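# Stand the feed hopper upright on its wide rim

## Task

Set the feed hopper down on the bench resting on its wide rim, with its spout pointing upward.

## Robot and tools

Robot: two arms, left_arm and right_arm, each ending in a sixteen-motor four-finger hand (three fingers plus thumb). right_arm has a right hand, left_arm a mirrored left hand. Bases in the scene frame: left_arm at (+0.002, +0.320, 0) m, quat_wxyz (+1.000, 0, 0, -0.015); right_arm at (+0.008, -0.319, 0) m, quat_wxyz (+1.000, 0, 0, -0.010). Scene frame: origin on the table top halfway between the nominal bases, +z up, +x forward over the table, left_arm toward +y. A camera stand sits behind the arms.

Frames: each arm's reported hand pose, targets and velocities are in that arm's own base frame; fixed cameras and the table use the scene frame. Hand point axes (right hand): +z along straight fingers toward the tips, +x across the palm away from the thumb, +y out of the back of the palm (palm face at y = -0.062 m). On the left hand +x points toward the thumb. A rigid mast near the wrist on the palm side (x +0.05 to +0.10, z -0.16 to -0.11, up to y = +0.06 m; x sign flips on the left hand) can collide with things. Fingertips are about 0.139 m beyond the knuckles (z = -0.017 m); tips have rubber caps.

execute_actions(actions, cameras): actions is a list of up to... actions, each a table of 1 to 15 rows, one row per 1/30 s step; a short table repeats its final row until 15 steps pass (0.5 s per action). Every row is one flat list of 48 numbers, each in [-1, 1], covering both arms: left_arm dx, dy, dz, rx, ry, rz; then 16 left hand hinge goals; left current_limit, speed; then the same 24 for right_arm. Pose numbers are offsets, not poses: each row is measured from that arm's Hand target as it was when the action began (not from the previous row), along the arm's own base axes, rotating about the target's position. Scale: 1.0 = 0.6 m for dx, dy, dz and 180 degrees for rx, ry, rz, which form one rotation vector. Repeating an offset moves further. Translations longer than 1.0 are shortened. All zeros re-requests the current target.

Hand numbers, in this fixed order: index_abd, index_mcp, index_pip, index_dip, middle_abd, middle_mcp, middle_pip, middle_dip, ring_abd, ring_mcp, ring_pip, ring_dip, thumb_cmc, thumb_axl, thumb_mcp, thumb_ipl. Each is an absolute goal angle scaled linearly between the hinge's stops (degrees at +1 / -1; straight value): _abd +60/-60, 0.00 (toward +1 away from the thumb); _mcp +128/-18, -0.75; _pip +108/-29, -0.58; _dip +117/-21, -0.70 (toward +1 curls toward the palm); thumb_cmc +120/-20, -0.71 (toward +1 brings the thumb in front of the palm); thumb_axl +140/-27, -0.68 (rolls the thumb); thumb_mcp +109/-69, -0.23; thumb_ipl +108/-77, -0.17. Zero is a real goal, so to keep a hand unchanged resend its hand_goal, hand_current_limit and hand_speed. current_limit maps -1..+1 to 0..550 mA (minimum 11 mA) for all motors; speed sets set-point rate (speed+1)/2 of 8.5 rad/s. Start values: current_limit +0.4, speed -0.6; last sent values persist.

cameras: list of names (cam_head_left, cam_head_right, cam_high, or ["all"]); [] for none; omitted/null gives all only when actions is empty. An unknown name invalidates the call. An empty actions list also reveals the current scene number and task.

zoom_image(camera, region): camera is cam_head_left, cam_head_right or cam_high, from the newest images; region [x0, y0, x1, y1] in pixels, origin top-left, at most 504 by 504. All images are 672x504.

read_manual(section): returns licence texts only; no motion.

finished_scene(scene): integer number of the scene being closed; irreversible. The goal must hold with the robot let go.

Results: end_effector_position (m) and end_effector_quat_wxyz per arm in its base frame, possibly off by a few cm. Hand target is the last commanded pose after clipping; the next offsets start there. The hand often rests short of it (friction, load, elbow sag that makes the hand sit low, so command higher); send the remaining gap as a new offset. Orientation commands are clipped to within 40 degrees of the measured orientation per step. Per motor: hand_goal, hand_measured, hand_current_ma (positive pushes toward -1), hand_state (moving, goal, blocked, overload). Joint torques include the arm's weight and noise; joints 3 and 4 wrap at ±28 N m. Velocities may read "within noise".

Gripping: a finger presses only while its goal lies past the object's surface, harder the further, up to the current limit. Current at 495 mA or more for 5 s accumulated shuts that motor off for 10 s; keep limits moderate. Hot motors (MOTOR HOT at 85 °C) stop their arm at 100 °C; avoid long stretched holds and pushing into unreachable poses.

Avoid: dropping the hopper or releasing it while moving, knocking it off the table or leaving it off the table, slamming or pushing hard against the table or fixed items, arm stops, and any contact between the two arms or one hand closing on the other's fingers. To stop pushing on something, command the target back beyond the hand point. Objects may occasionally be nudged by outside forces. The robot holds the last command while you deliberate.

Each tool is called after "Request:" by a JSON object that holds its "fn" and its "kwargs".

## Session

Request:
{"fn": "execute_actions", "kwargs": {"actions": []}}

Request:
{"fn": "zoom_image", "kwargs": {"camera": "cam_high", "region": [0, 20, 340, 360]}}

Request:
{"fn": "zoom_image", "kwargs": {"camera": "cam_head_left", "region": [300, 100, 500, 300]}}

Scene clock: 0.00 s.
left_arm: end_effector_position=(+0.4439, +0.0889, +0.3779) hand_goal=(+0.000, -0.754, -0.576, -0.696, +0.000, -0.754, -0.576, -0.696, +0.000, -0.754, -0.576, -0.696, -0.714, -0.678, -0.226, -0.168) hand_measured=(+0.000, -0.754, -0.576, -0.696, +0.000, -0.754, -0.576, -0.696, +0.000, -0.754, -0.576, -0.696, -0.714, -0.678, -0.226, -0.168) hand_current_ma=(+0, +0, +0, +0, +0, +0, +0, +0, +0, +0, +0, +0, +0, +0, +0, +0) hand_state=(goal, goal, goal, goal, goal, goal, goal, goal, goal, goal, goal, goal, goal, goal, goal, goal) hand_current_limit=0.40 hand_speed=-0.60 end_effector_quat_wxyz=(+0.214, -0.134, +0.951, +0.176) | right_arm: end_effector_position=(+0.2354, +0.4970, +0.1062) hand_goal=(+0.000, -0.754, -0.576, -0.696, +0.000, -0.754, -0.576, -0.696, +0.000, -0.754, -0.576, -0.696, -0.714, -0.678, -0.226, -0.168) hand_measured=(+0.000, -0.754, -0.576, -0.696, +0.000, -0.754, -0.576, -0.696, +0.000, -0.754, -0.576, -0.696, -0.714, -0.678, -0.226, -0.168) hand_current_ma=(+0, +0, +0, +0, +0, +0, +0, +0, +0, +0, +0, +0, +0, +0, +0, +0) hand_state=(goal, goal, goal, goal, goal, goal, goal, goal, goal, goal, goal, goal, goal, goal, goal, goal) hand_current_limit=0.40 hand_speed=-0.60 end_effector_quat_wxyz=(+0.601, -0.580, -0.538, +0.112)
Joint positions: left_arm=[-0.119 1.416 1.589 -1.391 -0.448 -1.889] | right_arm=[0.856 1.859 1.391 -1.389 -1.306 0.712]
Joint velocities: within noise
Joint torques (N m): no reading
Motor temperatures (°C): left_arm=[25 28 31 28 26 26] | right_arm=[25 28 35 28 26 29]
Heat: left arm: hottest elbow 31 °C; right arm: hottest elbow 35 °C.
Hand target: left_arm +0.4473, +0.0885, +0.3881; +0.227, -0.137, +0.949, +0.173 | right_arm +0.2415, +0.5043, +0.1208; +0.603, -0.573, -0.546, +0.098

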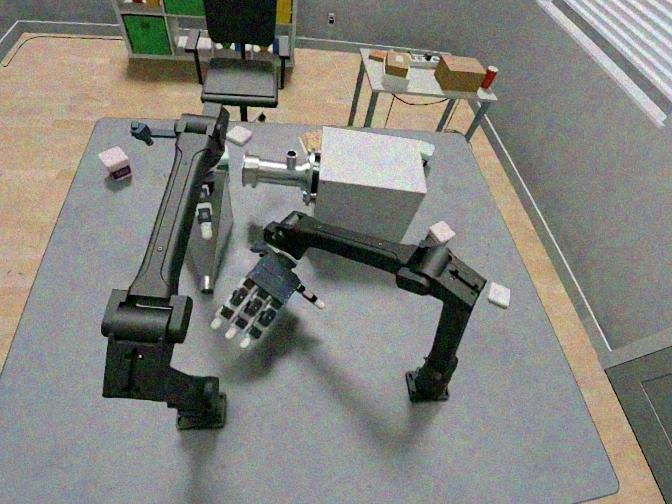

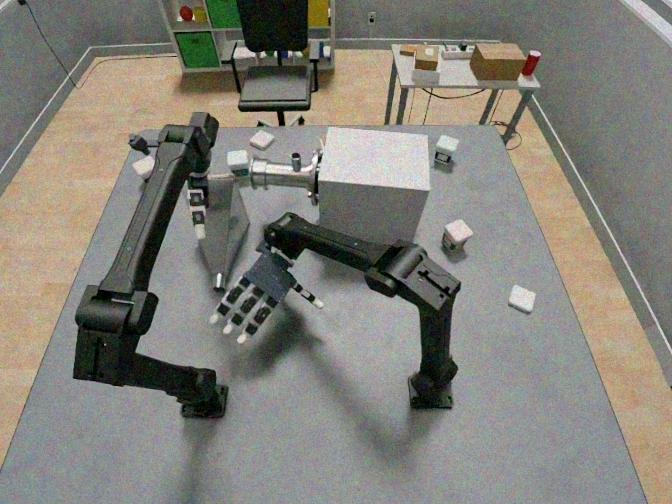

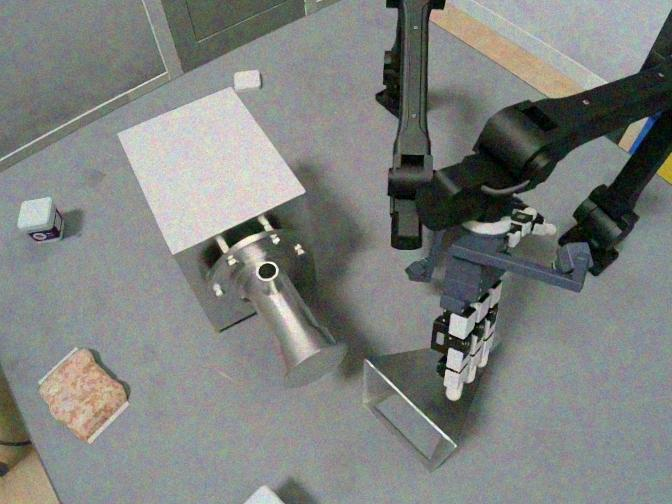

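Scaled by 1.482 from the camera's 672x504 image, which has a finer 960x720 frame.

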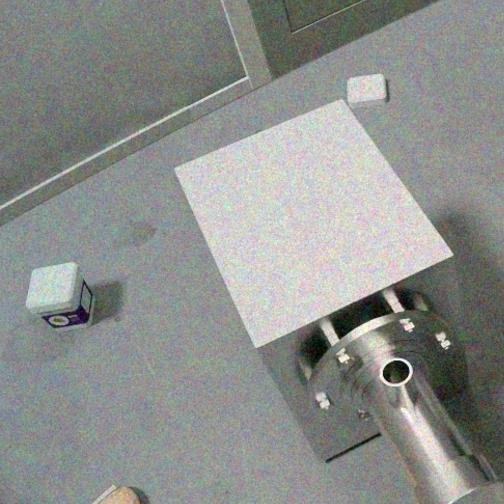

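Scaled by 2.520 from the camera's 672x504 image, which has a finer 960x720 frame.

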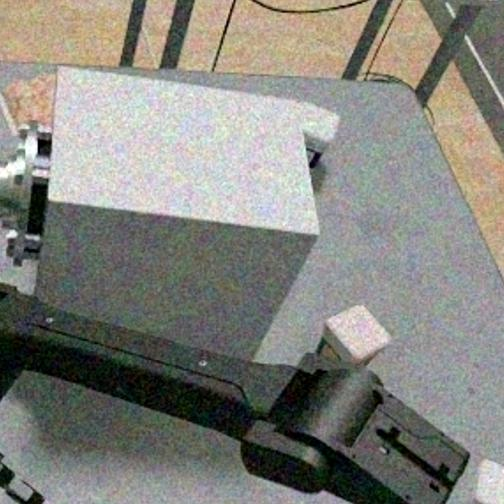

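Request:
{"fn": "zoom_image", "kwargs": {"camera": "cam_high", "region": [260, 260, 560, 504]}}

Request:
{"fn": "zoom_image", "kwargs": {"camera": "cam_head_left", "region": [90, 100, 330, 340]}}

Request:
{"fn": "zoom_image", "kwargs": {"camera": "cam_head_right", "region": [120, 100, 340, 320]}}

Scaled by 1.680 from the camera's 672x504 image, which has a finer 960x720 frame.

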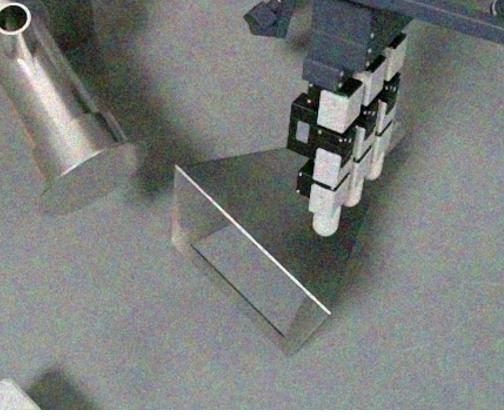

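Scaled by 2.100 from the camera's 672x504 image, which has a finer 960x720 frame.

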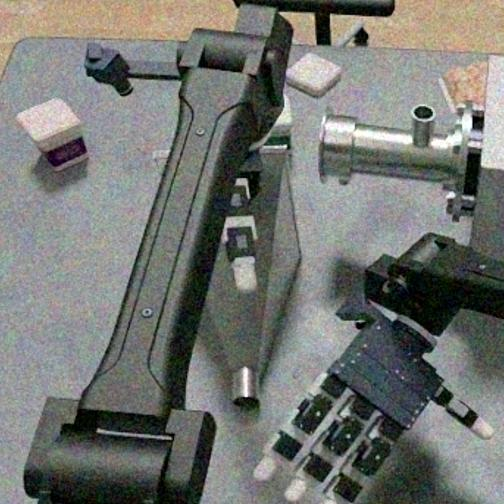

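Scaled by 2.291 from the camera's 672x504 image, which has a finer 960x720 frame.

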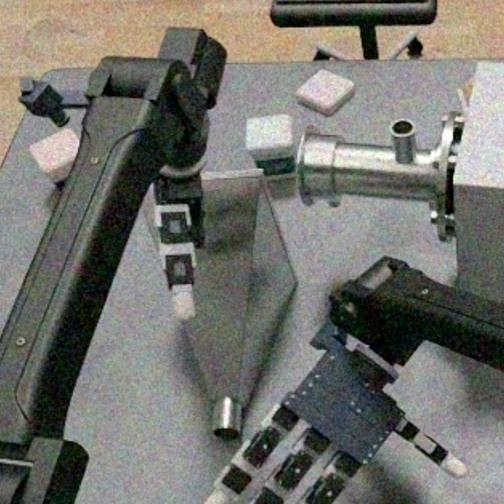

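Request:
{"fn": "execute_actions", "kwargs": {"actions": [[[0.01,-0.01,0.08,0.0396,0.0142,-0.0985,0,-0.754,-0.576,-0.696,0,-0.754,-0.576,-0.696,0,-0.754,-0.576,-0.696,-0.3,-0.678,-0.1,0,0.6,-0.6,0.02,-0.03,0.06,0.0645,-0.1051,-0.0237,0,-0.754,-0.576,-0.696,0,-0.754,-0.576,-0.696,0,-0.754,-0.576,-0.696,-0.714,-0.678,-0.226,-0.168,0.6,-0.6]],[[0.02,-0.01,0.06,0.0396,0.0142,-0.0985,0,-0.754,-0.576,-0.696,0,-0.754,-0.576,-0.696,0,-0.754,-0.576,-0.696,0.1,-0.678,0,0.16,0.6,-0.6,0.025,-0.03,0.045,0.0645,-0.1051,-0.0237,0,-0.754,-0.576,-0.696,0,-0.754,-0.576,-0.696,0,-0.754,-0.576,-0.696,-0.714,-0.678,-0.226,-0.168,0.6,-0.6]],[[0.02,-0.01,0.03,0.0396,0.0142,-0.0985,0,-0.754,-0.576,-0.696,0,-0.754,-0.576,-0.696,0,-0.754,-0.576,-0.696,0.571,-0.678,0,0.16,0.6,-0.6,0.025,-0.03,0.03,0.0645,-0.1051,-0.0237,0,-0.754,-0.576,-0.696,0,-0.754,-0.576,-0.696,0,-0.754,-0.576,-0.696,-0.3,-0.678,-0.1,0,0.6,-0.6]]], "cameras": ["all"]}}

Scene clock: 354.13 s.
left_arm: end_effector_position=(+0.4762, +0.0665, +0.4825) hand_goal=(+0.000, -0.754, -0.576, -0.696, +0.000, -0.754, -0.576, -0.696, +0.000, -0.754, -0.576, -0.696, +0.570, -0.678, +0.000, +0.160) hand_measured=(+0.000, -0.756, -0.576, -0.696, +0.000, -0.756, -0.576, -0.696, +0.000, -0.756, -0.576, -0.696, +0.564, -0.678, +0.002, +0.158) hand_current_ma=(+0, +0, +0, +0, +0, +0, +0, +0, +0, +0, +0, +0, -1, +0, +0, +0) hand_state=(goal, goal, goal, goal, goal, goal, goal, goal, goal, goal, goal, goal, goal, goal, goal, goal) hand_current_limit=0.60 hand_speed=-0.60 end_effector_quat_wxyz=(+0.227, +0.356, +0.878, +0.224) | right_arm: end_effector_position=(+0.2816, +0.4478, +0.1916) hand_goal=(+0.000, -0.754, -0.576, -0.696, +0.000, -0.754, -0.576, -0.696, +0.000, -0.754, -0.576, -0.696, -0.300, -0.678, -0.100, +0.000) hand_measured=(-0.002, -0.752, -0.576, -0.696, -0.002, -0.754, -0.576, -0.696, -0.002, -0.754, -0.576, -0.696, -0.312, -0.678, -0.102, -0.002) hand_current_ma=(-4, +3, -1, +0, -5, +3, -1, +0, -4, +3, -1, +0, -42, +3, -7, -10) hand_state=(goal, goal, goal, goal, goal, goal, goal, goal, goal, goal, goal, goal, goal, goal, goal, goal) hand_current_limit=0.60 hand_speed=-0.60 end_effector_quat_wxyz=(-0.423, +0.411, +0.705, +0.393)
Joint positions: left_arm=[-0.128 1.213 1.565 -1.34 -0.307 -0.836] | right_arm=[0.83 1.305 0.695 0.005 -0.944 0.838]
Joint torques (N m): left_arm=[0.15 -7.82 9.52 1.76 -0.32 0.24] | right_arm=[0.21 -8.94 10.11 2.74 -0.27 -0.14]
Motor temperatures (°C): left_arm=[25 31 40 28 27 26] | right_arm=[25 31 40 28 30 29]
Heat: left arm: hottest elbow 40 °C; right arm: hottest elbow 40 °C.
Hand target: left_arm +0.4773, +0.0705, +0.4900; +0.239, +0.354, +0.875, +0.229 | right_arm +0.2833, +0.4504, +0.2019; -0.420, +0.405, +0.703, +0.406
Off the commanded pose: left_arm 0.009 m, 2 deg | right_arm 0.011 m, 2 deg.

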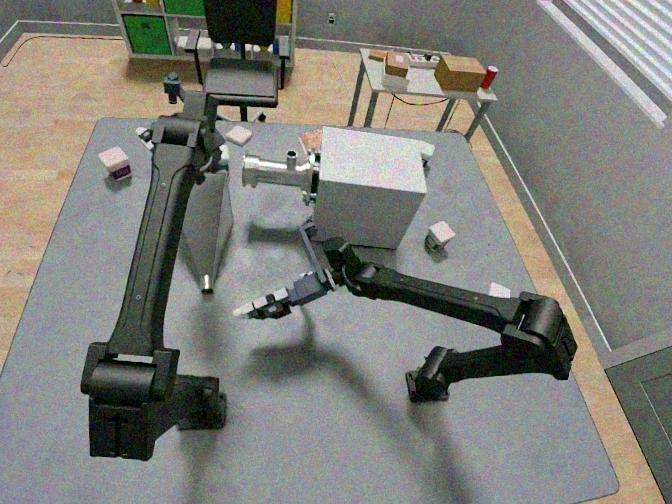

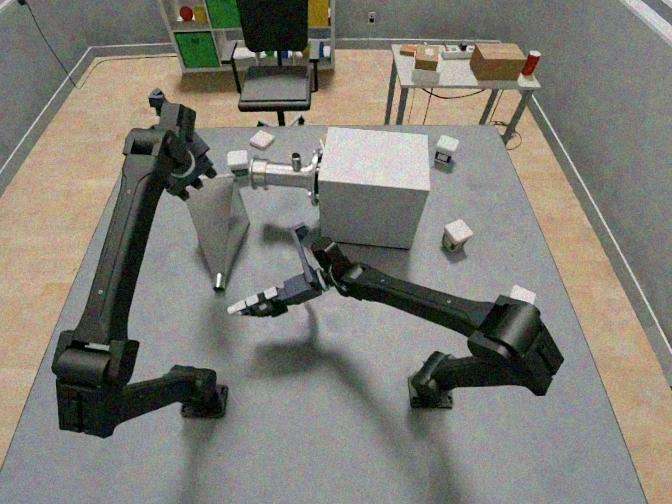

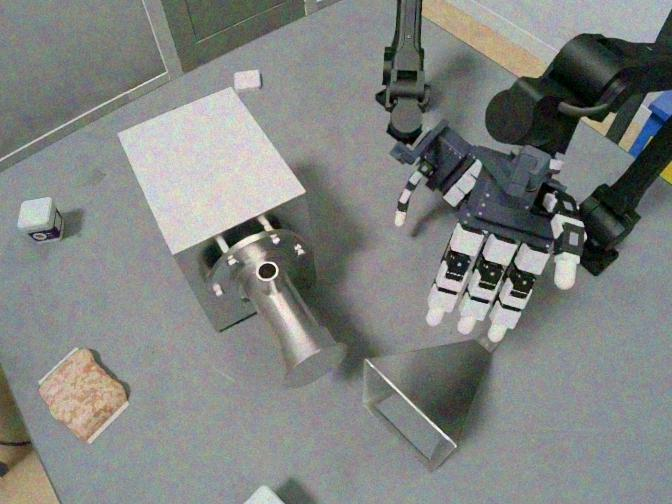

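Request:
{"fn": "execute_actions", "kwargs": {"actions": [[[0.08,-0.021,-0.01,0.0396,0.0142,-0.0985,0,-0.754,-0.576,-0.696,0,-0.754,-0.576,-0.696,0,-0.754,-0.576,-0.696,0.571,-0.678,0,0.16,0.6,-0.6,0.026,-0.021,0.016,0.0645,-0.1051,-0.0237,0,-0.754,-0.576,-0.696,0,-0.754,-0.576,-0.696,0,-0.754,-0.576,-0.696,0.1,-0.678,0,0.16,0.6,-0.6]],[[0.084,-0.021,-0.06,0.0396,0.0142,-0.0985,0,-0.754,-0.576,-0.696,0,-0.754,-0.576,-0.696,0,-0.754,-0.576,-0.696,0.571,-0.678,0,0.16,0.7,-0.6,0.026,-0.021,0.016,0.0645,-0.1051,-0.0237,0,-0.754,-0.576,-0.696,0,-0.754,-0.576,-0.696,0,-0.754,-0.576,-0.696,0.571,-0.678,0,0.16,0.6,-0.6]]], "cameras": ["all"]}}

Request:
{"fn": "zoom_image", "kwargs": {"camera": "cam_high", "region": [300, 200, 600, 500]}}

Scene clock: 373.43 s.
left_arm: end_effector_position=(+0.5730, +0.0411, +0.4345) hand_goal=(+0.000, -0.754, -0.576, -0.696, +0.000, -0.754, -0.576, -0.696, +0.000, -0.754, -0.576, -0.696, +0.570, -0.678, +0.000, +0.160) hand_measured=(+0.000, -0.756, -0.576, -0.696, +0.000, -0.756, -0.576, -0.696, +0.000, -0.756, -0.576, -0.696, +0.568, -0.678, +0.002, +0.160) hand_current_ma=(+0, +0, +0, +0, +0, +0, +0, +0, +0, +0, +0, +0, +0, +0, +0, +0) hand_state=(goal, goal, goal, goal, goal, goal, goal, goal, goal, goal, goal, goal, goal, goal, goal, goal) hand_current_limit=0.70 hand_speed=-0.60 end_effector_quat_wxyz=(+0.202, +0.641, +0.706, +0.223) | right_arm: end_effector_position=(+0.3095, +0.4235, +0.2158) hand_goal=(+0.000, -0.754, -0.576, -0.696, +0.000, -0.754, -0.576, -0.696, +0.000, -0.754, -0.576, -0.696, +0.570, -0.678, +0.000, +0.160) hand_measured=(-0.002, -0.760, -0.576, -0.696, -0.002, -0.760, -0.576, -0.696, -0.002, -0.760, -0.576, -0.696, +0.558, -0.678, +0.000, +0.158) hand_current_ma=(-4, -25, -1, +0, -5, -21, -1, +0, -4, -22, -1, +0, -49, -1, -1, -6) hand_state=(goal, goal, goal, goal, goal, goal, goal, goal, goal, goal, goal, goal, goal, goal, goal, goal) hand_current_limit=0.60 hand_speed=-0.60 end_effector_quat_wxyz=(-0.216, +0.216, +0.681, +0.665)
Joint positions: left_arm=[0.007 1.31 1.507 -1.159 -0.051 -0.073] | right_arm=[0.798 1.601 0.497 1.073 -0.78 0.6]
Joint torques (N m): left_arm=[0.09 -9.82 10.58 1.91 0.05 0.14] | right_arm=[0.38 -8.82 7.58 2.95 0.13 -0.14]
Heat: left arm: hottest elbow 39 °C; right arm: hottest elbow 40 °C.
Hand target: left_arm +0.5758, +0.0453, +0.4480; +0.214, +0.639, +0.701, +0.235 | right_arm +0.3146, +0.4251, +0.2211; -0.212, +0.212, +0.674, +0.675
Off the commanded pose: left_arm 0.015 m, 2 deg | right_arm 0.008 m, 1 deg.

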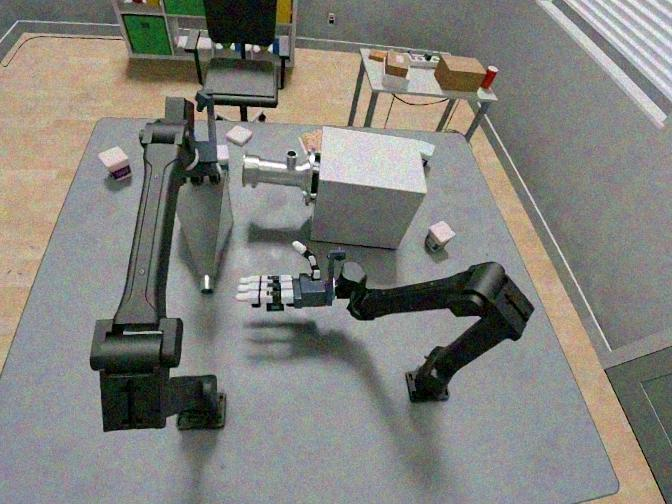

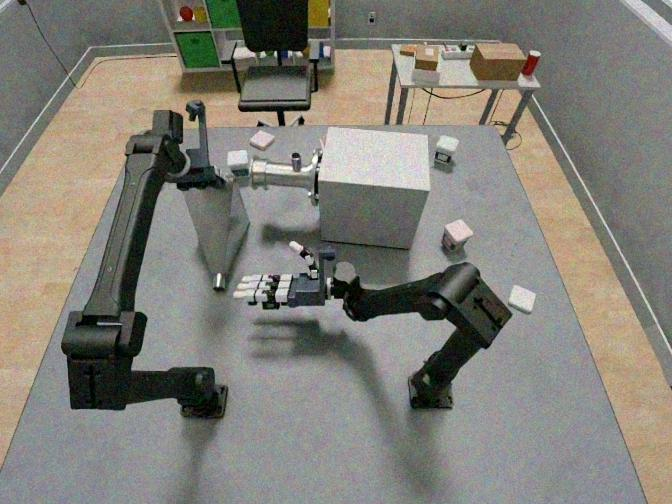

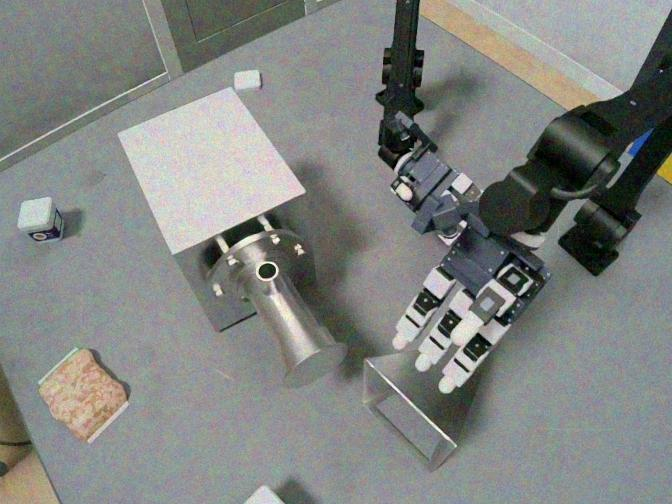

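Scaled by 1.680 from the camera's 672x504 image, which has a finer 960x720 frame.

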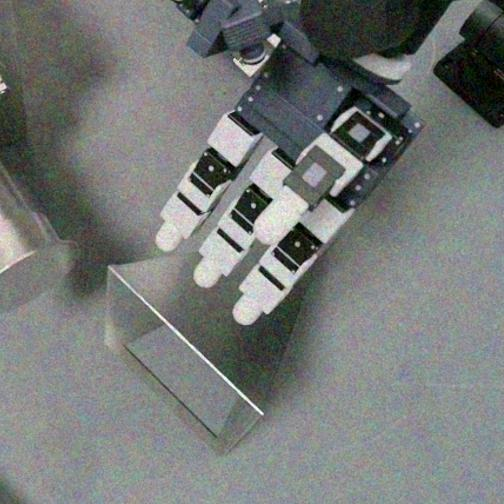

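Request:
{"fn": "execute_actions", "kwargs": {"actions": [[[0,0,-0.1,0,0,0,0,-0.754,-0.576,-0.696,0,-0.754,-0.576,-0.696,0,-0.754,-0.576,-0.696,0.571,-0.678,0,0.16,0.75,-0.6,0,0,0,0,0,0,0,-0.754,-0.576,-0.696,0,-0.754,-0.576,-0.696,0,-0.754,-0.576,-0.696,0.571,-0.678,0,0.16,0.6,-0.6]],[[0,0,-0.06,0,0,0,0,-0.754,-0.576,-0.696,0,-0.754,-0.576,-0.696,0,-0.754,-0.576,-0.696,0.571,-0.678,0,0.16,0.75,-0.6,0,0,0,0,0,0,0,-0.754,-0.576,-0.696,0,-0.754,-0.576,-0.696,0,-0.754,-0.576,-0.696,0.571,-0.678,0,0.16,0.6,-0.6]]], "cameras": ["all"]}}

Request:
{"fn": "zoom_image", "kwargs": {"camera": "cam_high", "region": [300, 200, 600, 500]}}

Scene clock: 393.33 s.
left_arm: end_effector_position=(+0.5655, +0.0403, +0.3775) hand_goal=(+0.000, -0.754, -0.576, -0.696, +0.000, -0.754, -0.576, -0.696, +0.000, -0.754, -0.576, -0.696, +0.570, -0.678, +0.000, +0.160) hand_measured=(+0.006, -0.762, -0.578, -0.696, +0.004, -0.760, -0.576, -0.696, +0.000, -0.758, -0.576, -0.696, +0.568, -0.678, +0.004, +0.160) hand_current_ma=(+1, -2, +0, +0, +0, -1, +0, +0, +0, +0, +0, +0, +0, +0, +1, +0) hand_state=(goal, goal, goal, goal, goal, goal, goal, goal, goal, goal, goal, goal, goal, goal, goal, goal) hand_current_limit=0.75 hand_speed=-0.60 end_effector_quat_wxyz=(+0.226, +0.635, +0.697, +0.243) | right_arm: end_effector_position=(+0.3096, +0.4234, +0.2153) hand_goal=(+0.000, -0.754, -0.576, -0.696, +0.000, -0.754, -0.576, -0.696, +0.000, -0.754, -0.576, -0.696, +0.570, -0.678, +0.000, +0.160) hand_measured=(-0.002, -0.760, -0.576, -0.696, -0.002, -0.760, -0.576, -0.696, -0.002, -0.760, -0.576, -0.696, +0.558, -0.678, +0.000, +0.158) hand_current_ma=(-4, -26, -1, +0, -5, -21, -1, +0, -4, -22, -1, +0, -49, -1, -1, -6) hand_state=(goal, goal, goal, goal, goal, goal, goal, goal, goal, goal, goal, goal, goal, goal, goal, goal) hand_current_limit=0.60 hand_speed=-0.60 end_effector_quat_wxyz=(-0.216, +0.215, +0.680, +0.667)
Joint positions: left_arm=[0.007 1.245 1.262 -0.912 -0.048 -0.07] | right_arm=[0.798 1.608 0.497 1.086 -0.78 0.602]
Joint torques (N m): left_arm=[0.26 -6.01 8.39 2.13 0.1 0.19] | right_arm=[0.73 -8.7 7.73 3.15 0.16 -0.09]
Heat: left arm: hottest elbow 41 °C; right arm: hottest elbow 38 °C.
Hand target: left_arm +0.5757, +0.0453, +0.3520; +0.214, +0.639, +0.701, +0.235 | right_arm +0.3146, +0.4251, +0.2210; -0.212, +0.212, +0.674, +0.675
Off the commanded pose: left_arm 0.028 m, 2 deg | right_arm 0.008 m, 1 deg.

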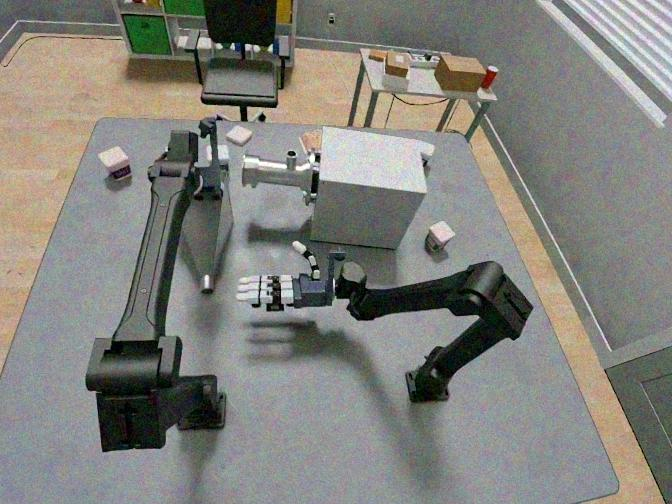

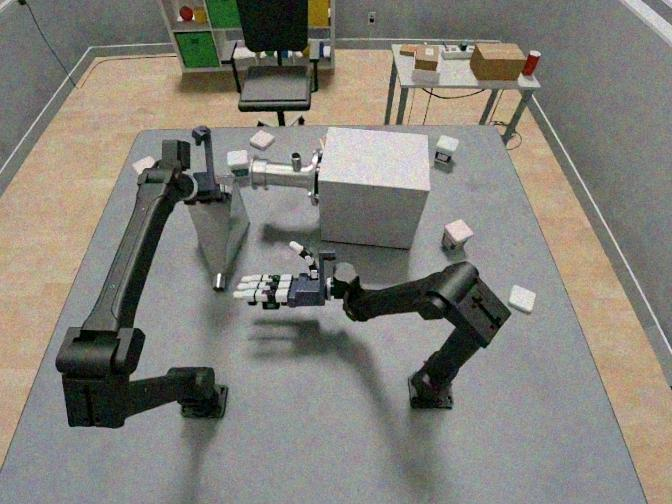

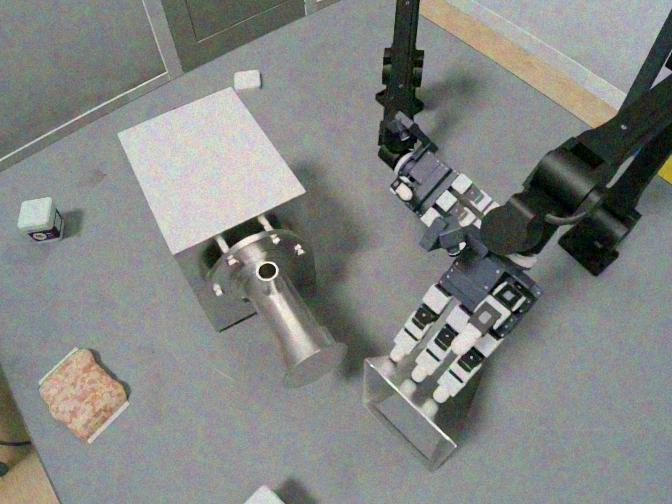

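Scaled by 1.680 from the camera's 672x504 image, which has a finer 960x720 frame.

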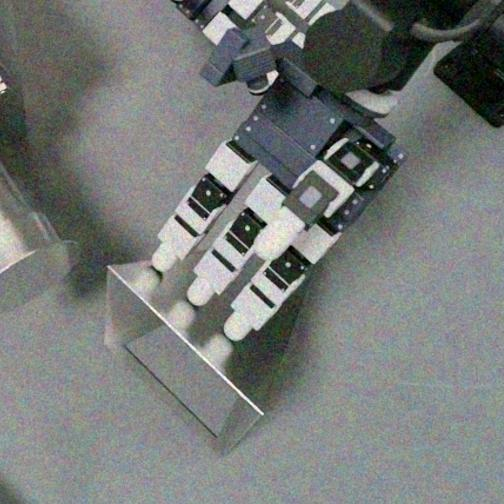

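Request:
{"fn": "execute_actions", "kwargs": {"actions": [[[0.04,0.0035,-0.01,0,0,0,0,-0.754,-0.576,-0.696,0,-0.754,-0.576,-0.696,0,-0.754,-0.576,-0.696,0.571,-0.678,0,0.16,0.75,-0.6,0,0,0,0,0,0,0,-0.754,-0.576,-0.696,0,-0.754,-0.576,-0.696,0,-0.754,-0.576,-0.696,0.571,-0.678,0,0.16,0.6,-0.6]],[[0.04,0.0035,-0.01,0,0,0,0,-0.754,-0.576,-0.696,0,-0.754,-0.576,-0.696,0,-0.754,-0.576,-0.696,0.571,-0.678,0,0.16,0.75,-0.6,0,0,0,0,0,0,0,-0.754,-0.576,-0.696,0,-0.754,-0.576,-0.696,0,-0.754,-0.576,-0.696,0.571,-0.678,0,0.16,0.6,-0.6]]], "cameras": ["all"]}}

Request:
{"fn": "zoom_image", "kwargs": {"camera": "cam_high", "region": [300, 200, 600, 500]}}

Scene clock: 405.93 s.
left_arm: end_effector_position=(+0.6055, +0.0434, +0.3766) hand_goal=(+0.000, -0.754, -0.576, -0.696, +0.000, -0.754, -0.576, -0.696, +0.000, -0.754, -0.576, -0.696, +0.570, -0.678, +0.000, +0.160) hand_measured=(+0.006, -0.740, -0.564, -0.690, +0.002, -0.740, -0.568, -0.692, +0.000, -0.748, -0.572, -0.694, +0.568, -0.678, +0.004, +0.160) hand_current_ma=(+1, +6, +4, +1, +0, +5, +2, +0, +0, +1, +1, +0, +0, +0, +1, +0) hand_state=(goal, goal, goal, goal, goal, goal, goal, goal, goal, goal, goal, goal, goal, goal, goal, goal) hand_current_limit=0.75 hand_speed=-0.60 end_effector_quat_wxyz=(+0.238, +0.631, +0.693, +0.256) | right_arm: end_effector_position=(+0.3096, +0.4234, +0.2153) hand_goal=(+0.000, -0.754, -0.576, -0.696, +0.000, -0.754, -0.576, -0.696, +0.000, -0.754, -0.576, -0.696, +0.570, -0.678, +0.000, +0.160) hand_measured=(-0.002, -0.760, -0.576, -0.696, -0.002, -0.760, -0.576, -0.696, -0.002, -0.760, -0.576, -0.696, +0.558, -0.678, +0.000, +0.158) hand_current_ma=(-4, -26, -1, +0, -5, -21, -1, +0, -4, -22, -1, +0, -49, -1, -1, -6) hand_state=(goal, goal, goal, goal, goal, goal, goal, goal, goal, goal, goal, goal, goal, goal, goal, goal) hand_current_limit=0.60 hand_speed=-0.60 end_effector_quat_wxyz=(-0.216, +0.215, +0.680, +0.667)
Joint positions: left_arm=[0.013 1.337 1.32 -0.842 -0.046 -0.063] | right_arm=[0.798 1.608 0.497 1.086 -0.78 0.602]
Joint torques (N m): left_arm=[0.26 -5.07 10.59 1.13 0.24 0.18] | right_arm=[0.62 -8.64 7.76 2.97 0.18 -0.1]
Heat: left arm: hottest elbow 39 °C; right arm: hottest elbow 38 °C.
Hand target: left_arm +0.6237, +0.0494, +0.3400; +0.214, +0.639, +0.701, +0.235 | right_arm +0.3146, +0.4251, +0.2210; -0.212, +0.212, +0.674, +0.675
Off the commanded pose: left_arm 0.041 m, 4 deg | right_arm 0.008 m, 1 deg.

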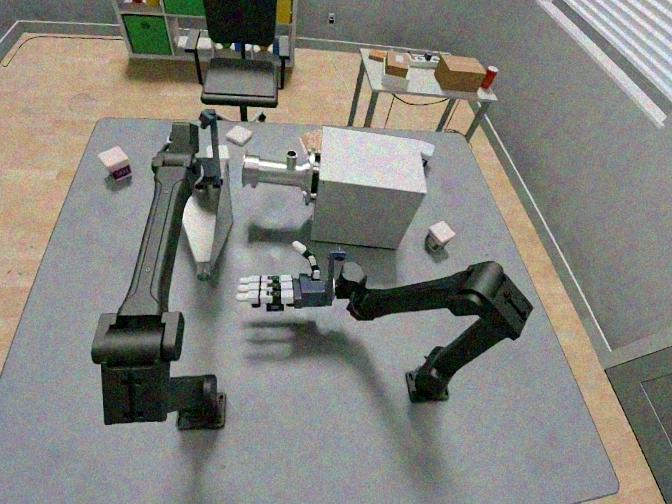

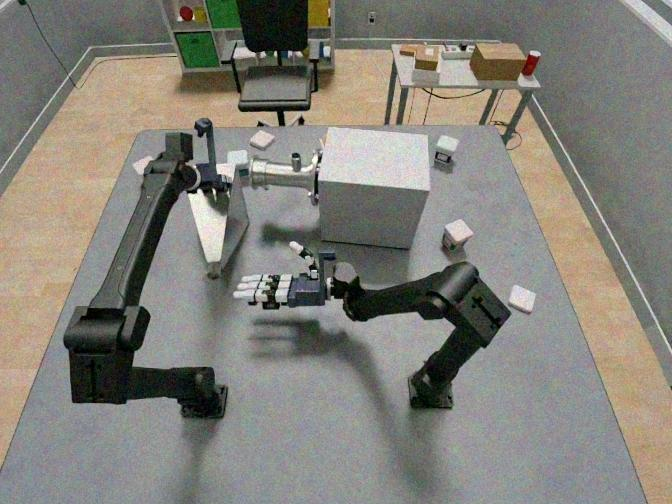

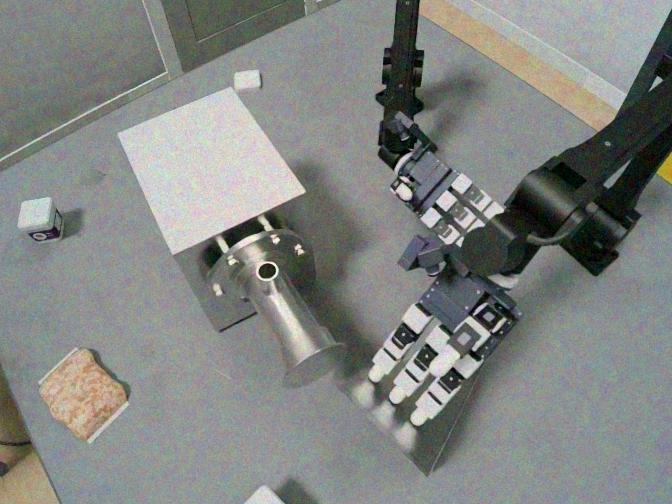

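Scaled by 1.680 from the camera's 672x504 image, which has a finer 960x720 frame.

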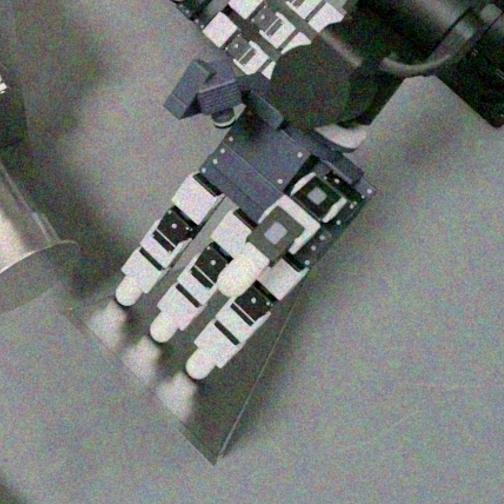

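Request:
{"fn": "execute_actions", "kwargs": {"actions": [[[0.035,0.003,-0.008,0,0,0,0,-0.754,-0.576,-0.696,0,-0.754,-0.576,-0.696,0,-0.754,-0.576,-0.696,0.571,-0.678,0,0.16,0.75,-0.6,0,0,0,0,0,0,0,-0.754,-0.576,-0.696,0,-0.754,-0.576,-0.696,0,-0.754,-0.576,-0.696,0.571,-0.678,0,0.16,0.6,-0.6]],[[0.035,0.003,-0.012,0,0,0,0,-0.754,-0.576,-0.696,0,-0.754,-0.576,-0.696,0,-0.754,-0.576,-0.696,0.571,-0.678,0,0.16,0.75,-0.6,0,0,0,0,0,0,0,-0.754,-0.576,-0.696,0,-0.754,-0.576,-0.696,0,-0.754,-0.576,-0.696,0.571,-0.678,0,0.16,0.6,-0.6]]], "cameras": ["all"]}}

Request:
{"fn": "zoom_image", "kwargs": {"camera": "cam_high", "region": [300, 200, 600, 500]}}

Request:
{"fn": "zoom_image", "kwargs": {"camera": "cam_head_right", "region": [120, 100, 340, 320]}}

Scene clock: 424.83 s.
left_arm: end_effector_position=(+0.6522, +0.0474, +0.3683) hand_goal=(+0.000, -0.754, -0.576, -0.696, +0.000, -0.754, -0.576, -0.696, +0.000, -0.754, -0.576, -0.696, +0.570, -0.678, +0.000, +0.160) hand_measured=(+0.004, -0.730, -0.556, -0.688, +0.000, -0.730, -0.562, -0.690, -0.002, -0.734, -0.564, -0.690, +0.568, -0.678, +0.004, +0.160) hand_current_ma=(+0, +15, +9, +2, +0, +14, +5, +1, +0, +11, +3, +1, +0, +0, +1, +0) hand_state=(goal, blocked, blocked, goal, goal, blocked, goal, goal, goal, blocked, goal, goal, goal, goal, goal, goal) hand_current_limit=0.75 hand_speed=-0.60 end_effector_quat_wxyz=(+0.242, +0.629, +0.692, +0.259) | right_arm: end_effector_position=(+0.3096, +0.4234, +0.2153) hand_goal=(+0.000, -0.754, -0.576, -0.696, +0.000, -0.754, -0.576, -0.696, +0.000, -0.754, -0.576, -0.696, +0.570, -0.678, +0.000, +0.160) hand_measured=(-0.002, -0.760, -0.576, -0.696, -0.002, -0.760, -0.576, -0.696, -0.002, -0.760, -0.576, -0.696, +0.558, -0.678, +0.000, +0.158) hand_current_ma=(-4, -26, -1, +0, -5, -21, -1, +0, -4, -22, -1, +0, -49, -1, -1, -6) hand_state=(goal, goal, goal, goal, goal, goal, goal, goal, goal, goal, goal, goal, goal, goal, goal, goal) hand_current_limit=0.60 hand_speed=-0.60 end_effector_quat_wxyz=(-0.216, +0.215, +0.680, +0.667)
Joint positions: left_arm=[0.02 1.455 1.411 -0.803 -0.04 -0.059] | right_arm=[0.798 1.608 0.497 1.086 -0.78 0.602]
Joint torques (N m): left_arm=[0.15 -7.36 10.43 0.61 0.12 0.18] | right_arm=[0.56 -8.88 7.88 3.02 0.18 -0.11]
Heat: left arm: hottest elbow 40 °C; right arm: hottest elbow 37 °C.
Hand target: left_arm +0.6657, +0.0531, +0.3281; +0.214, +0.639, +0.701, +0.235 | right_arm +0.3146, +0.4251, +0.2210; -0.212, +0.212, +0.674, +0.675
Off the commanded pose: left_arm 0.043 m, 5 deg | right_arm 0.008 m, 1 deg.

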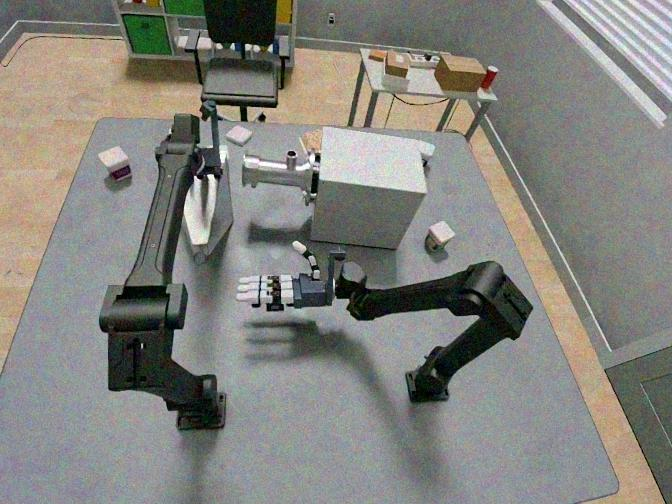

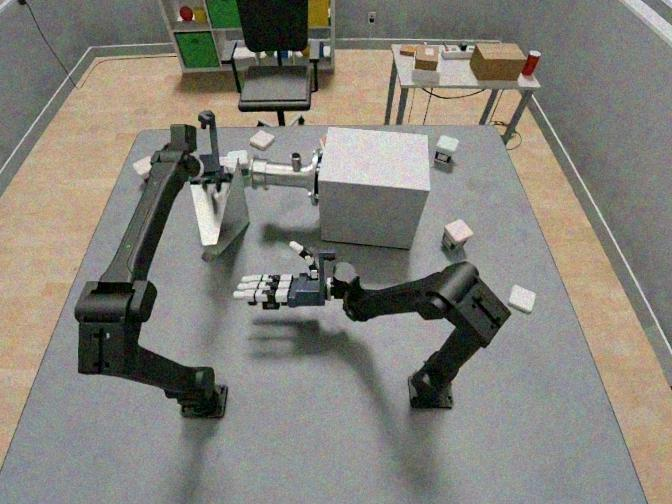

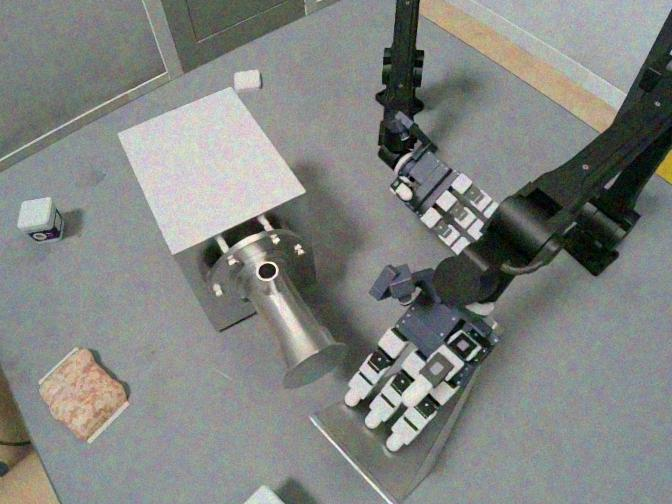

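Scaled by 1.680 from the camera's 672x504 image, which has a finer 960x720 frame.

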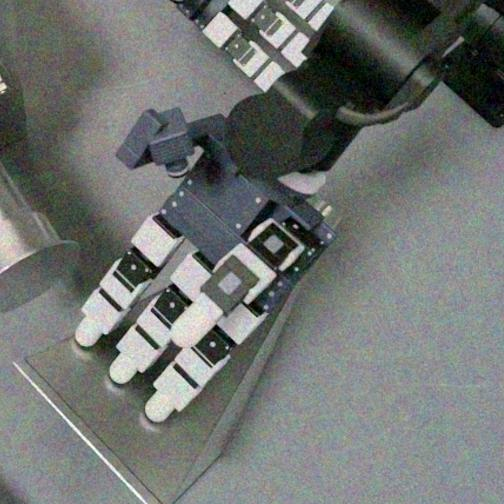

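Scaled by 2.291 from the camera's 672x504 image, which has a finer 960x720 frame.

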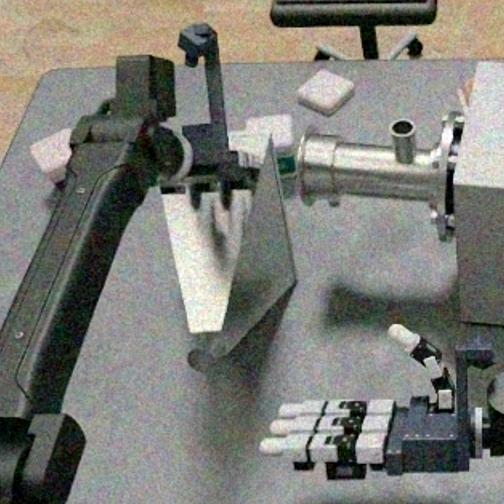

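Request:
{"fn": "zoom_image", "kwargs": {"camera": "cam_high", "region": [200, 350, 450, 504]}}

Request:
{"fn": "zoom_image", "kwargs": {"camera": "cam_head_right", "region": [180, 120, 280, 220]}}

Request:
{"fn": "zoom_image", "kwargs": {"camera": "cam_head_left", "region": [160, 110, 270, 220]}}

Scaled by 2.016 from the camera's 672x504 image, which has a finer 960x720 frame.

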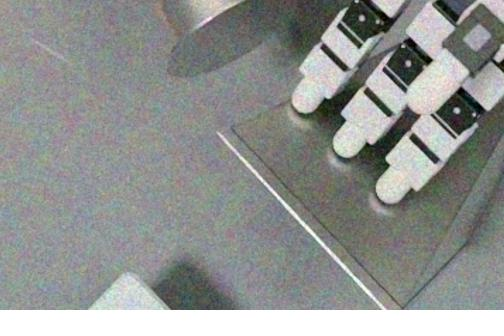

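Scaled by 5.040 from the camera's 672x504 image, which has a finer 960x720 frame.

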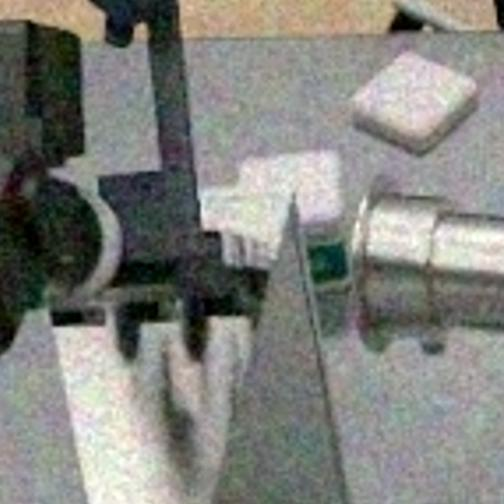

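Scaled by 4.582 from the camera's 672x504 image, which has a finer 960x720 frame.

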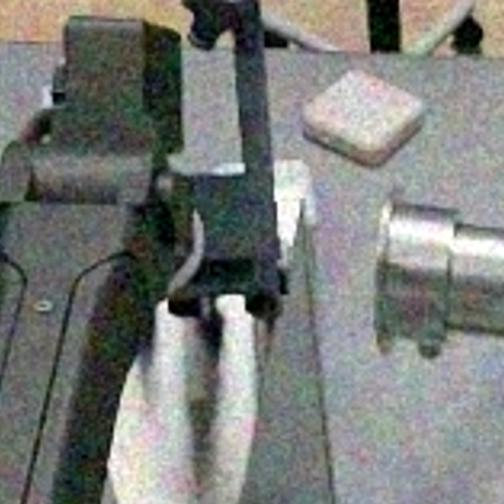

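Request:
{"fn": "execute_actions", "kwargs": {"actions": [[[0.025,0.002,-0.014,0,0,0,0,-0.754,-0.576,-0.696,0,-0.754,-0.576,-0.696,0,-0.754,-0.576,-0.696,0.571,-0.678,0,0.16,0.75,-0.6,0.05,0.0,-0.07,0,0,0,0,-0.754,-0.576,-0.696,0,-0.754,-0.576,-0.696,0,-0.754,-0.576,-0.696,0.571,-0.678,0,0.16,0.6,-0.6]]], "cameras": ["all"]}}

Request:
{"fn": "zoom_image", "kwargs": {"camera": "cam_high", "region": [300, 200, 600, 500]}}

Request:
{"fn": "zoom_image", "kwargs": {"camera": "cam_head_right", "region": [120, 100, 340, 320]}}

Scene clock: 494.97 s.
left_arm: end_effector_position=(+0.6688, +0.0489, +0.3622) hand_goal=(+0.000, -0.754, -0.576, -0.696, +0.000, -0.754, -0.576, -0.696, +0.000, -0.754, -0.576, -0.696, +0.570, -0.678, +0.000, +0.160) hand_measured=(+0.004, -0.728, -0.554, -0.686, +0.000, -0.726, -0.560, -0.688, -0.002, -0.730, -0.562, -0.690, +0.568, -0.678, +0.004, +0.160) hand_current_ma=(+0, +17, +11, +3, +0, +18, +6, +2, +0, +15, +5, +1, +0, +0, +1, +0) hand_state=(goal, blocked, blocked, goal, goal, blocked, goal, goal, goal, blocked, goal, goal, goal, goal, goal, goal) hand_current_limit=0.75 hand_speed=-0.60 end_effector_quat_wxyz=(+0.243, +0.628, +0.691, +0.261) | right_arm: end_effector_position=(+0.3377, +0.4193, +0.1620) hand_goal=(+0.000, -0.754, -0.576, -0.696, +0.000, -0.754, -0.576, -0.696, +0.000, -0.754, -0.576, -0.696, +0.570, -0.678, +0.000, +0.160) hand_measured=(-0.002, -0.762, -0.576, -0.696, -0.002, -0.760, -0.576, -0.696, -0.002, -0.760, -0.576, -0.696, +0.562, -0.678, +0.000, +0.158) hand_current_ma=(-4, -30, -1, +0, -5, -24, -1, +0, -4, -25, -1, +0, -32, -1, -1, -6) hand_state=(goal, goal, goal, goal, goal, goal, goal, goal, goal, goal, goal, goal, goal, goal, goal, goal) hand_current_limit=0.60 hand_speed=-0.60 end_effector_quat_wxyz=(-0.218, +0.227, +0.683, +0.659)
Joint positions: left_arm=[0.022 1.498 1.439 -0.783 -0.04 -0.058] | right_arm=[0.738 1.807 0.535 1.219 -0.831 0.601]
Joint torques (N m): left_arm=[0.09 -8.12 10.25 0.46 0.16 0.18] | right_arm=[0.67 -11.58 7.71 3.19 -0.11 -0.1]
Heat: left arm: hottest elbow 42 °C; right arm: hottest elbow 36 °C.
Hand target: left_arm +0.6807, +0.0542, +0.3196; +0.214, +0.639, +0.701, +0.234 | right_arm +0.3446, +0.4253, +0.1790; -0.212, +0.212, +0.675, +0.675
Off the commanded pose: left_arm 0.044 m, 5 deg | right_arm 0.019 m, 3 deg.

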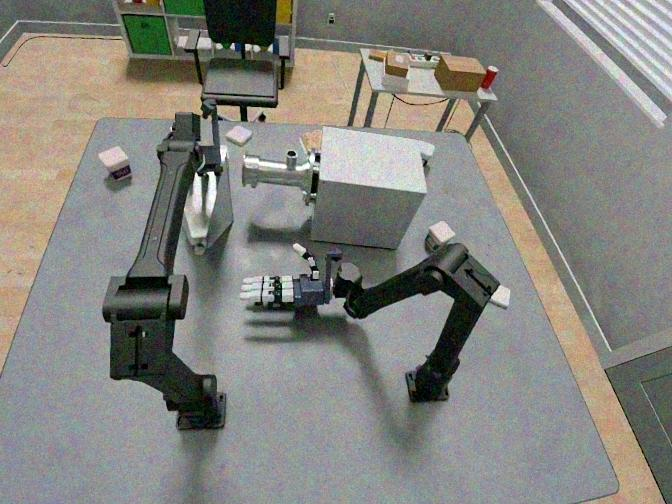

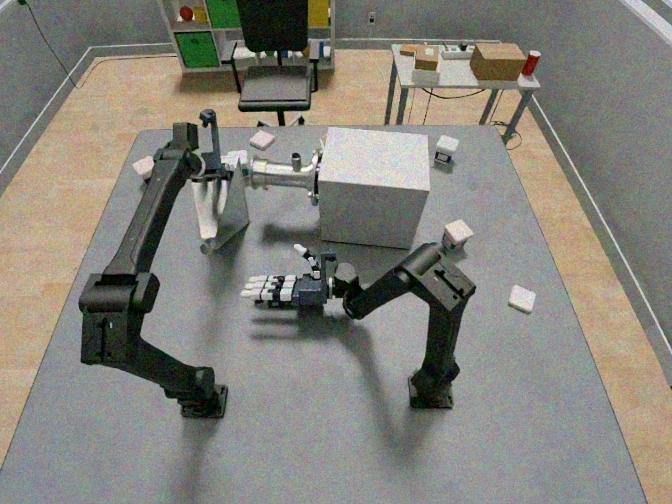

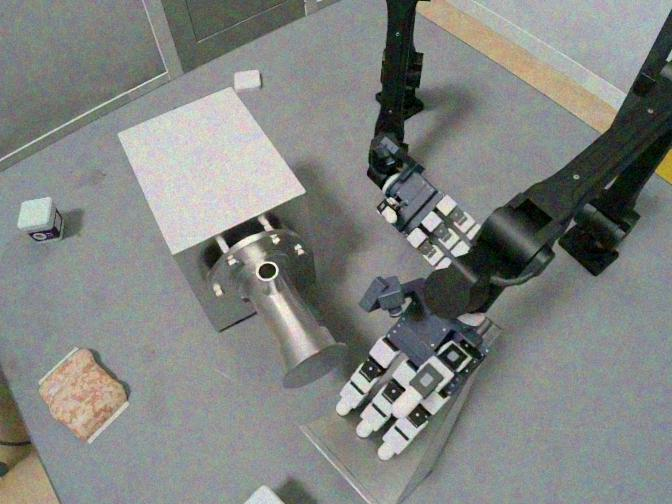

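Scaled by 1.680 from the camera's 672x504 image, which has a finer 960x720 frame.

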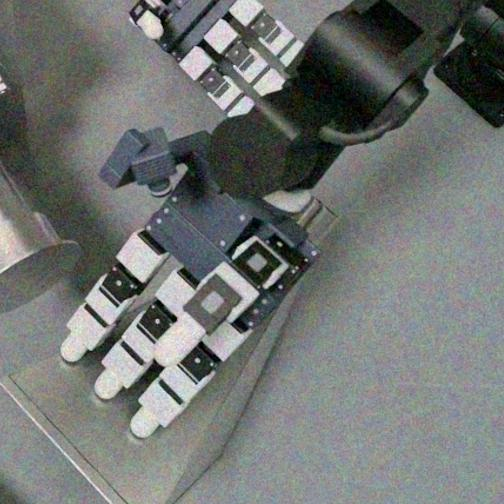

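Scaled by 2.291 from the camera's 672x504 image, which has a finer 960x720 frame.

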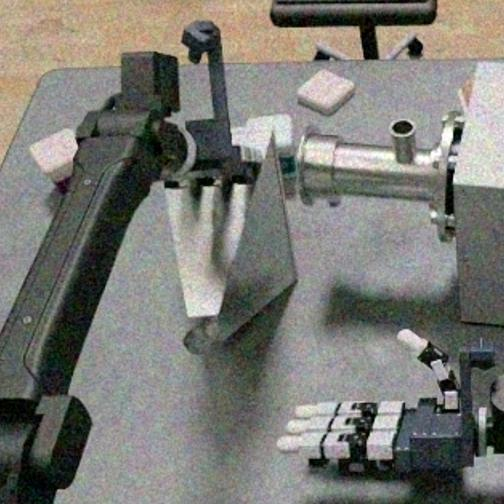

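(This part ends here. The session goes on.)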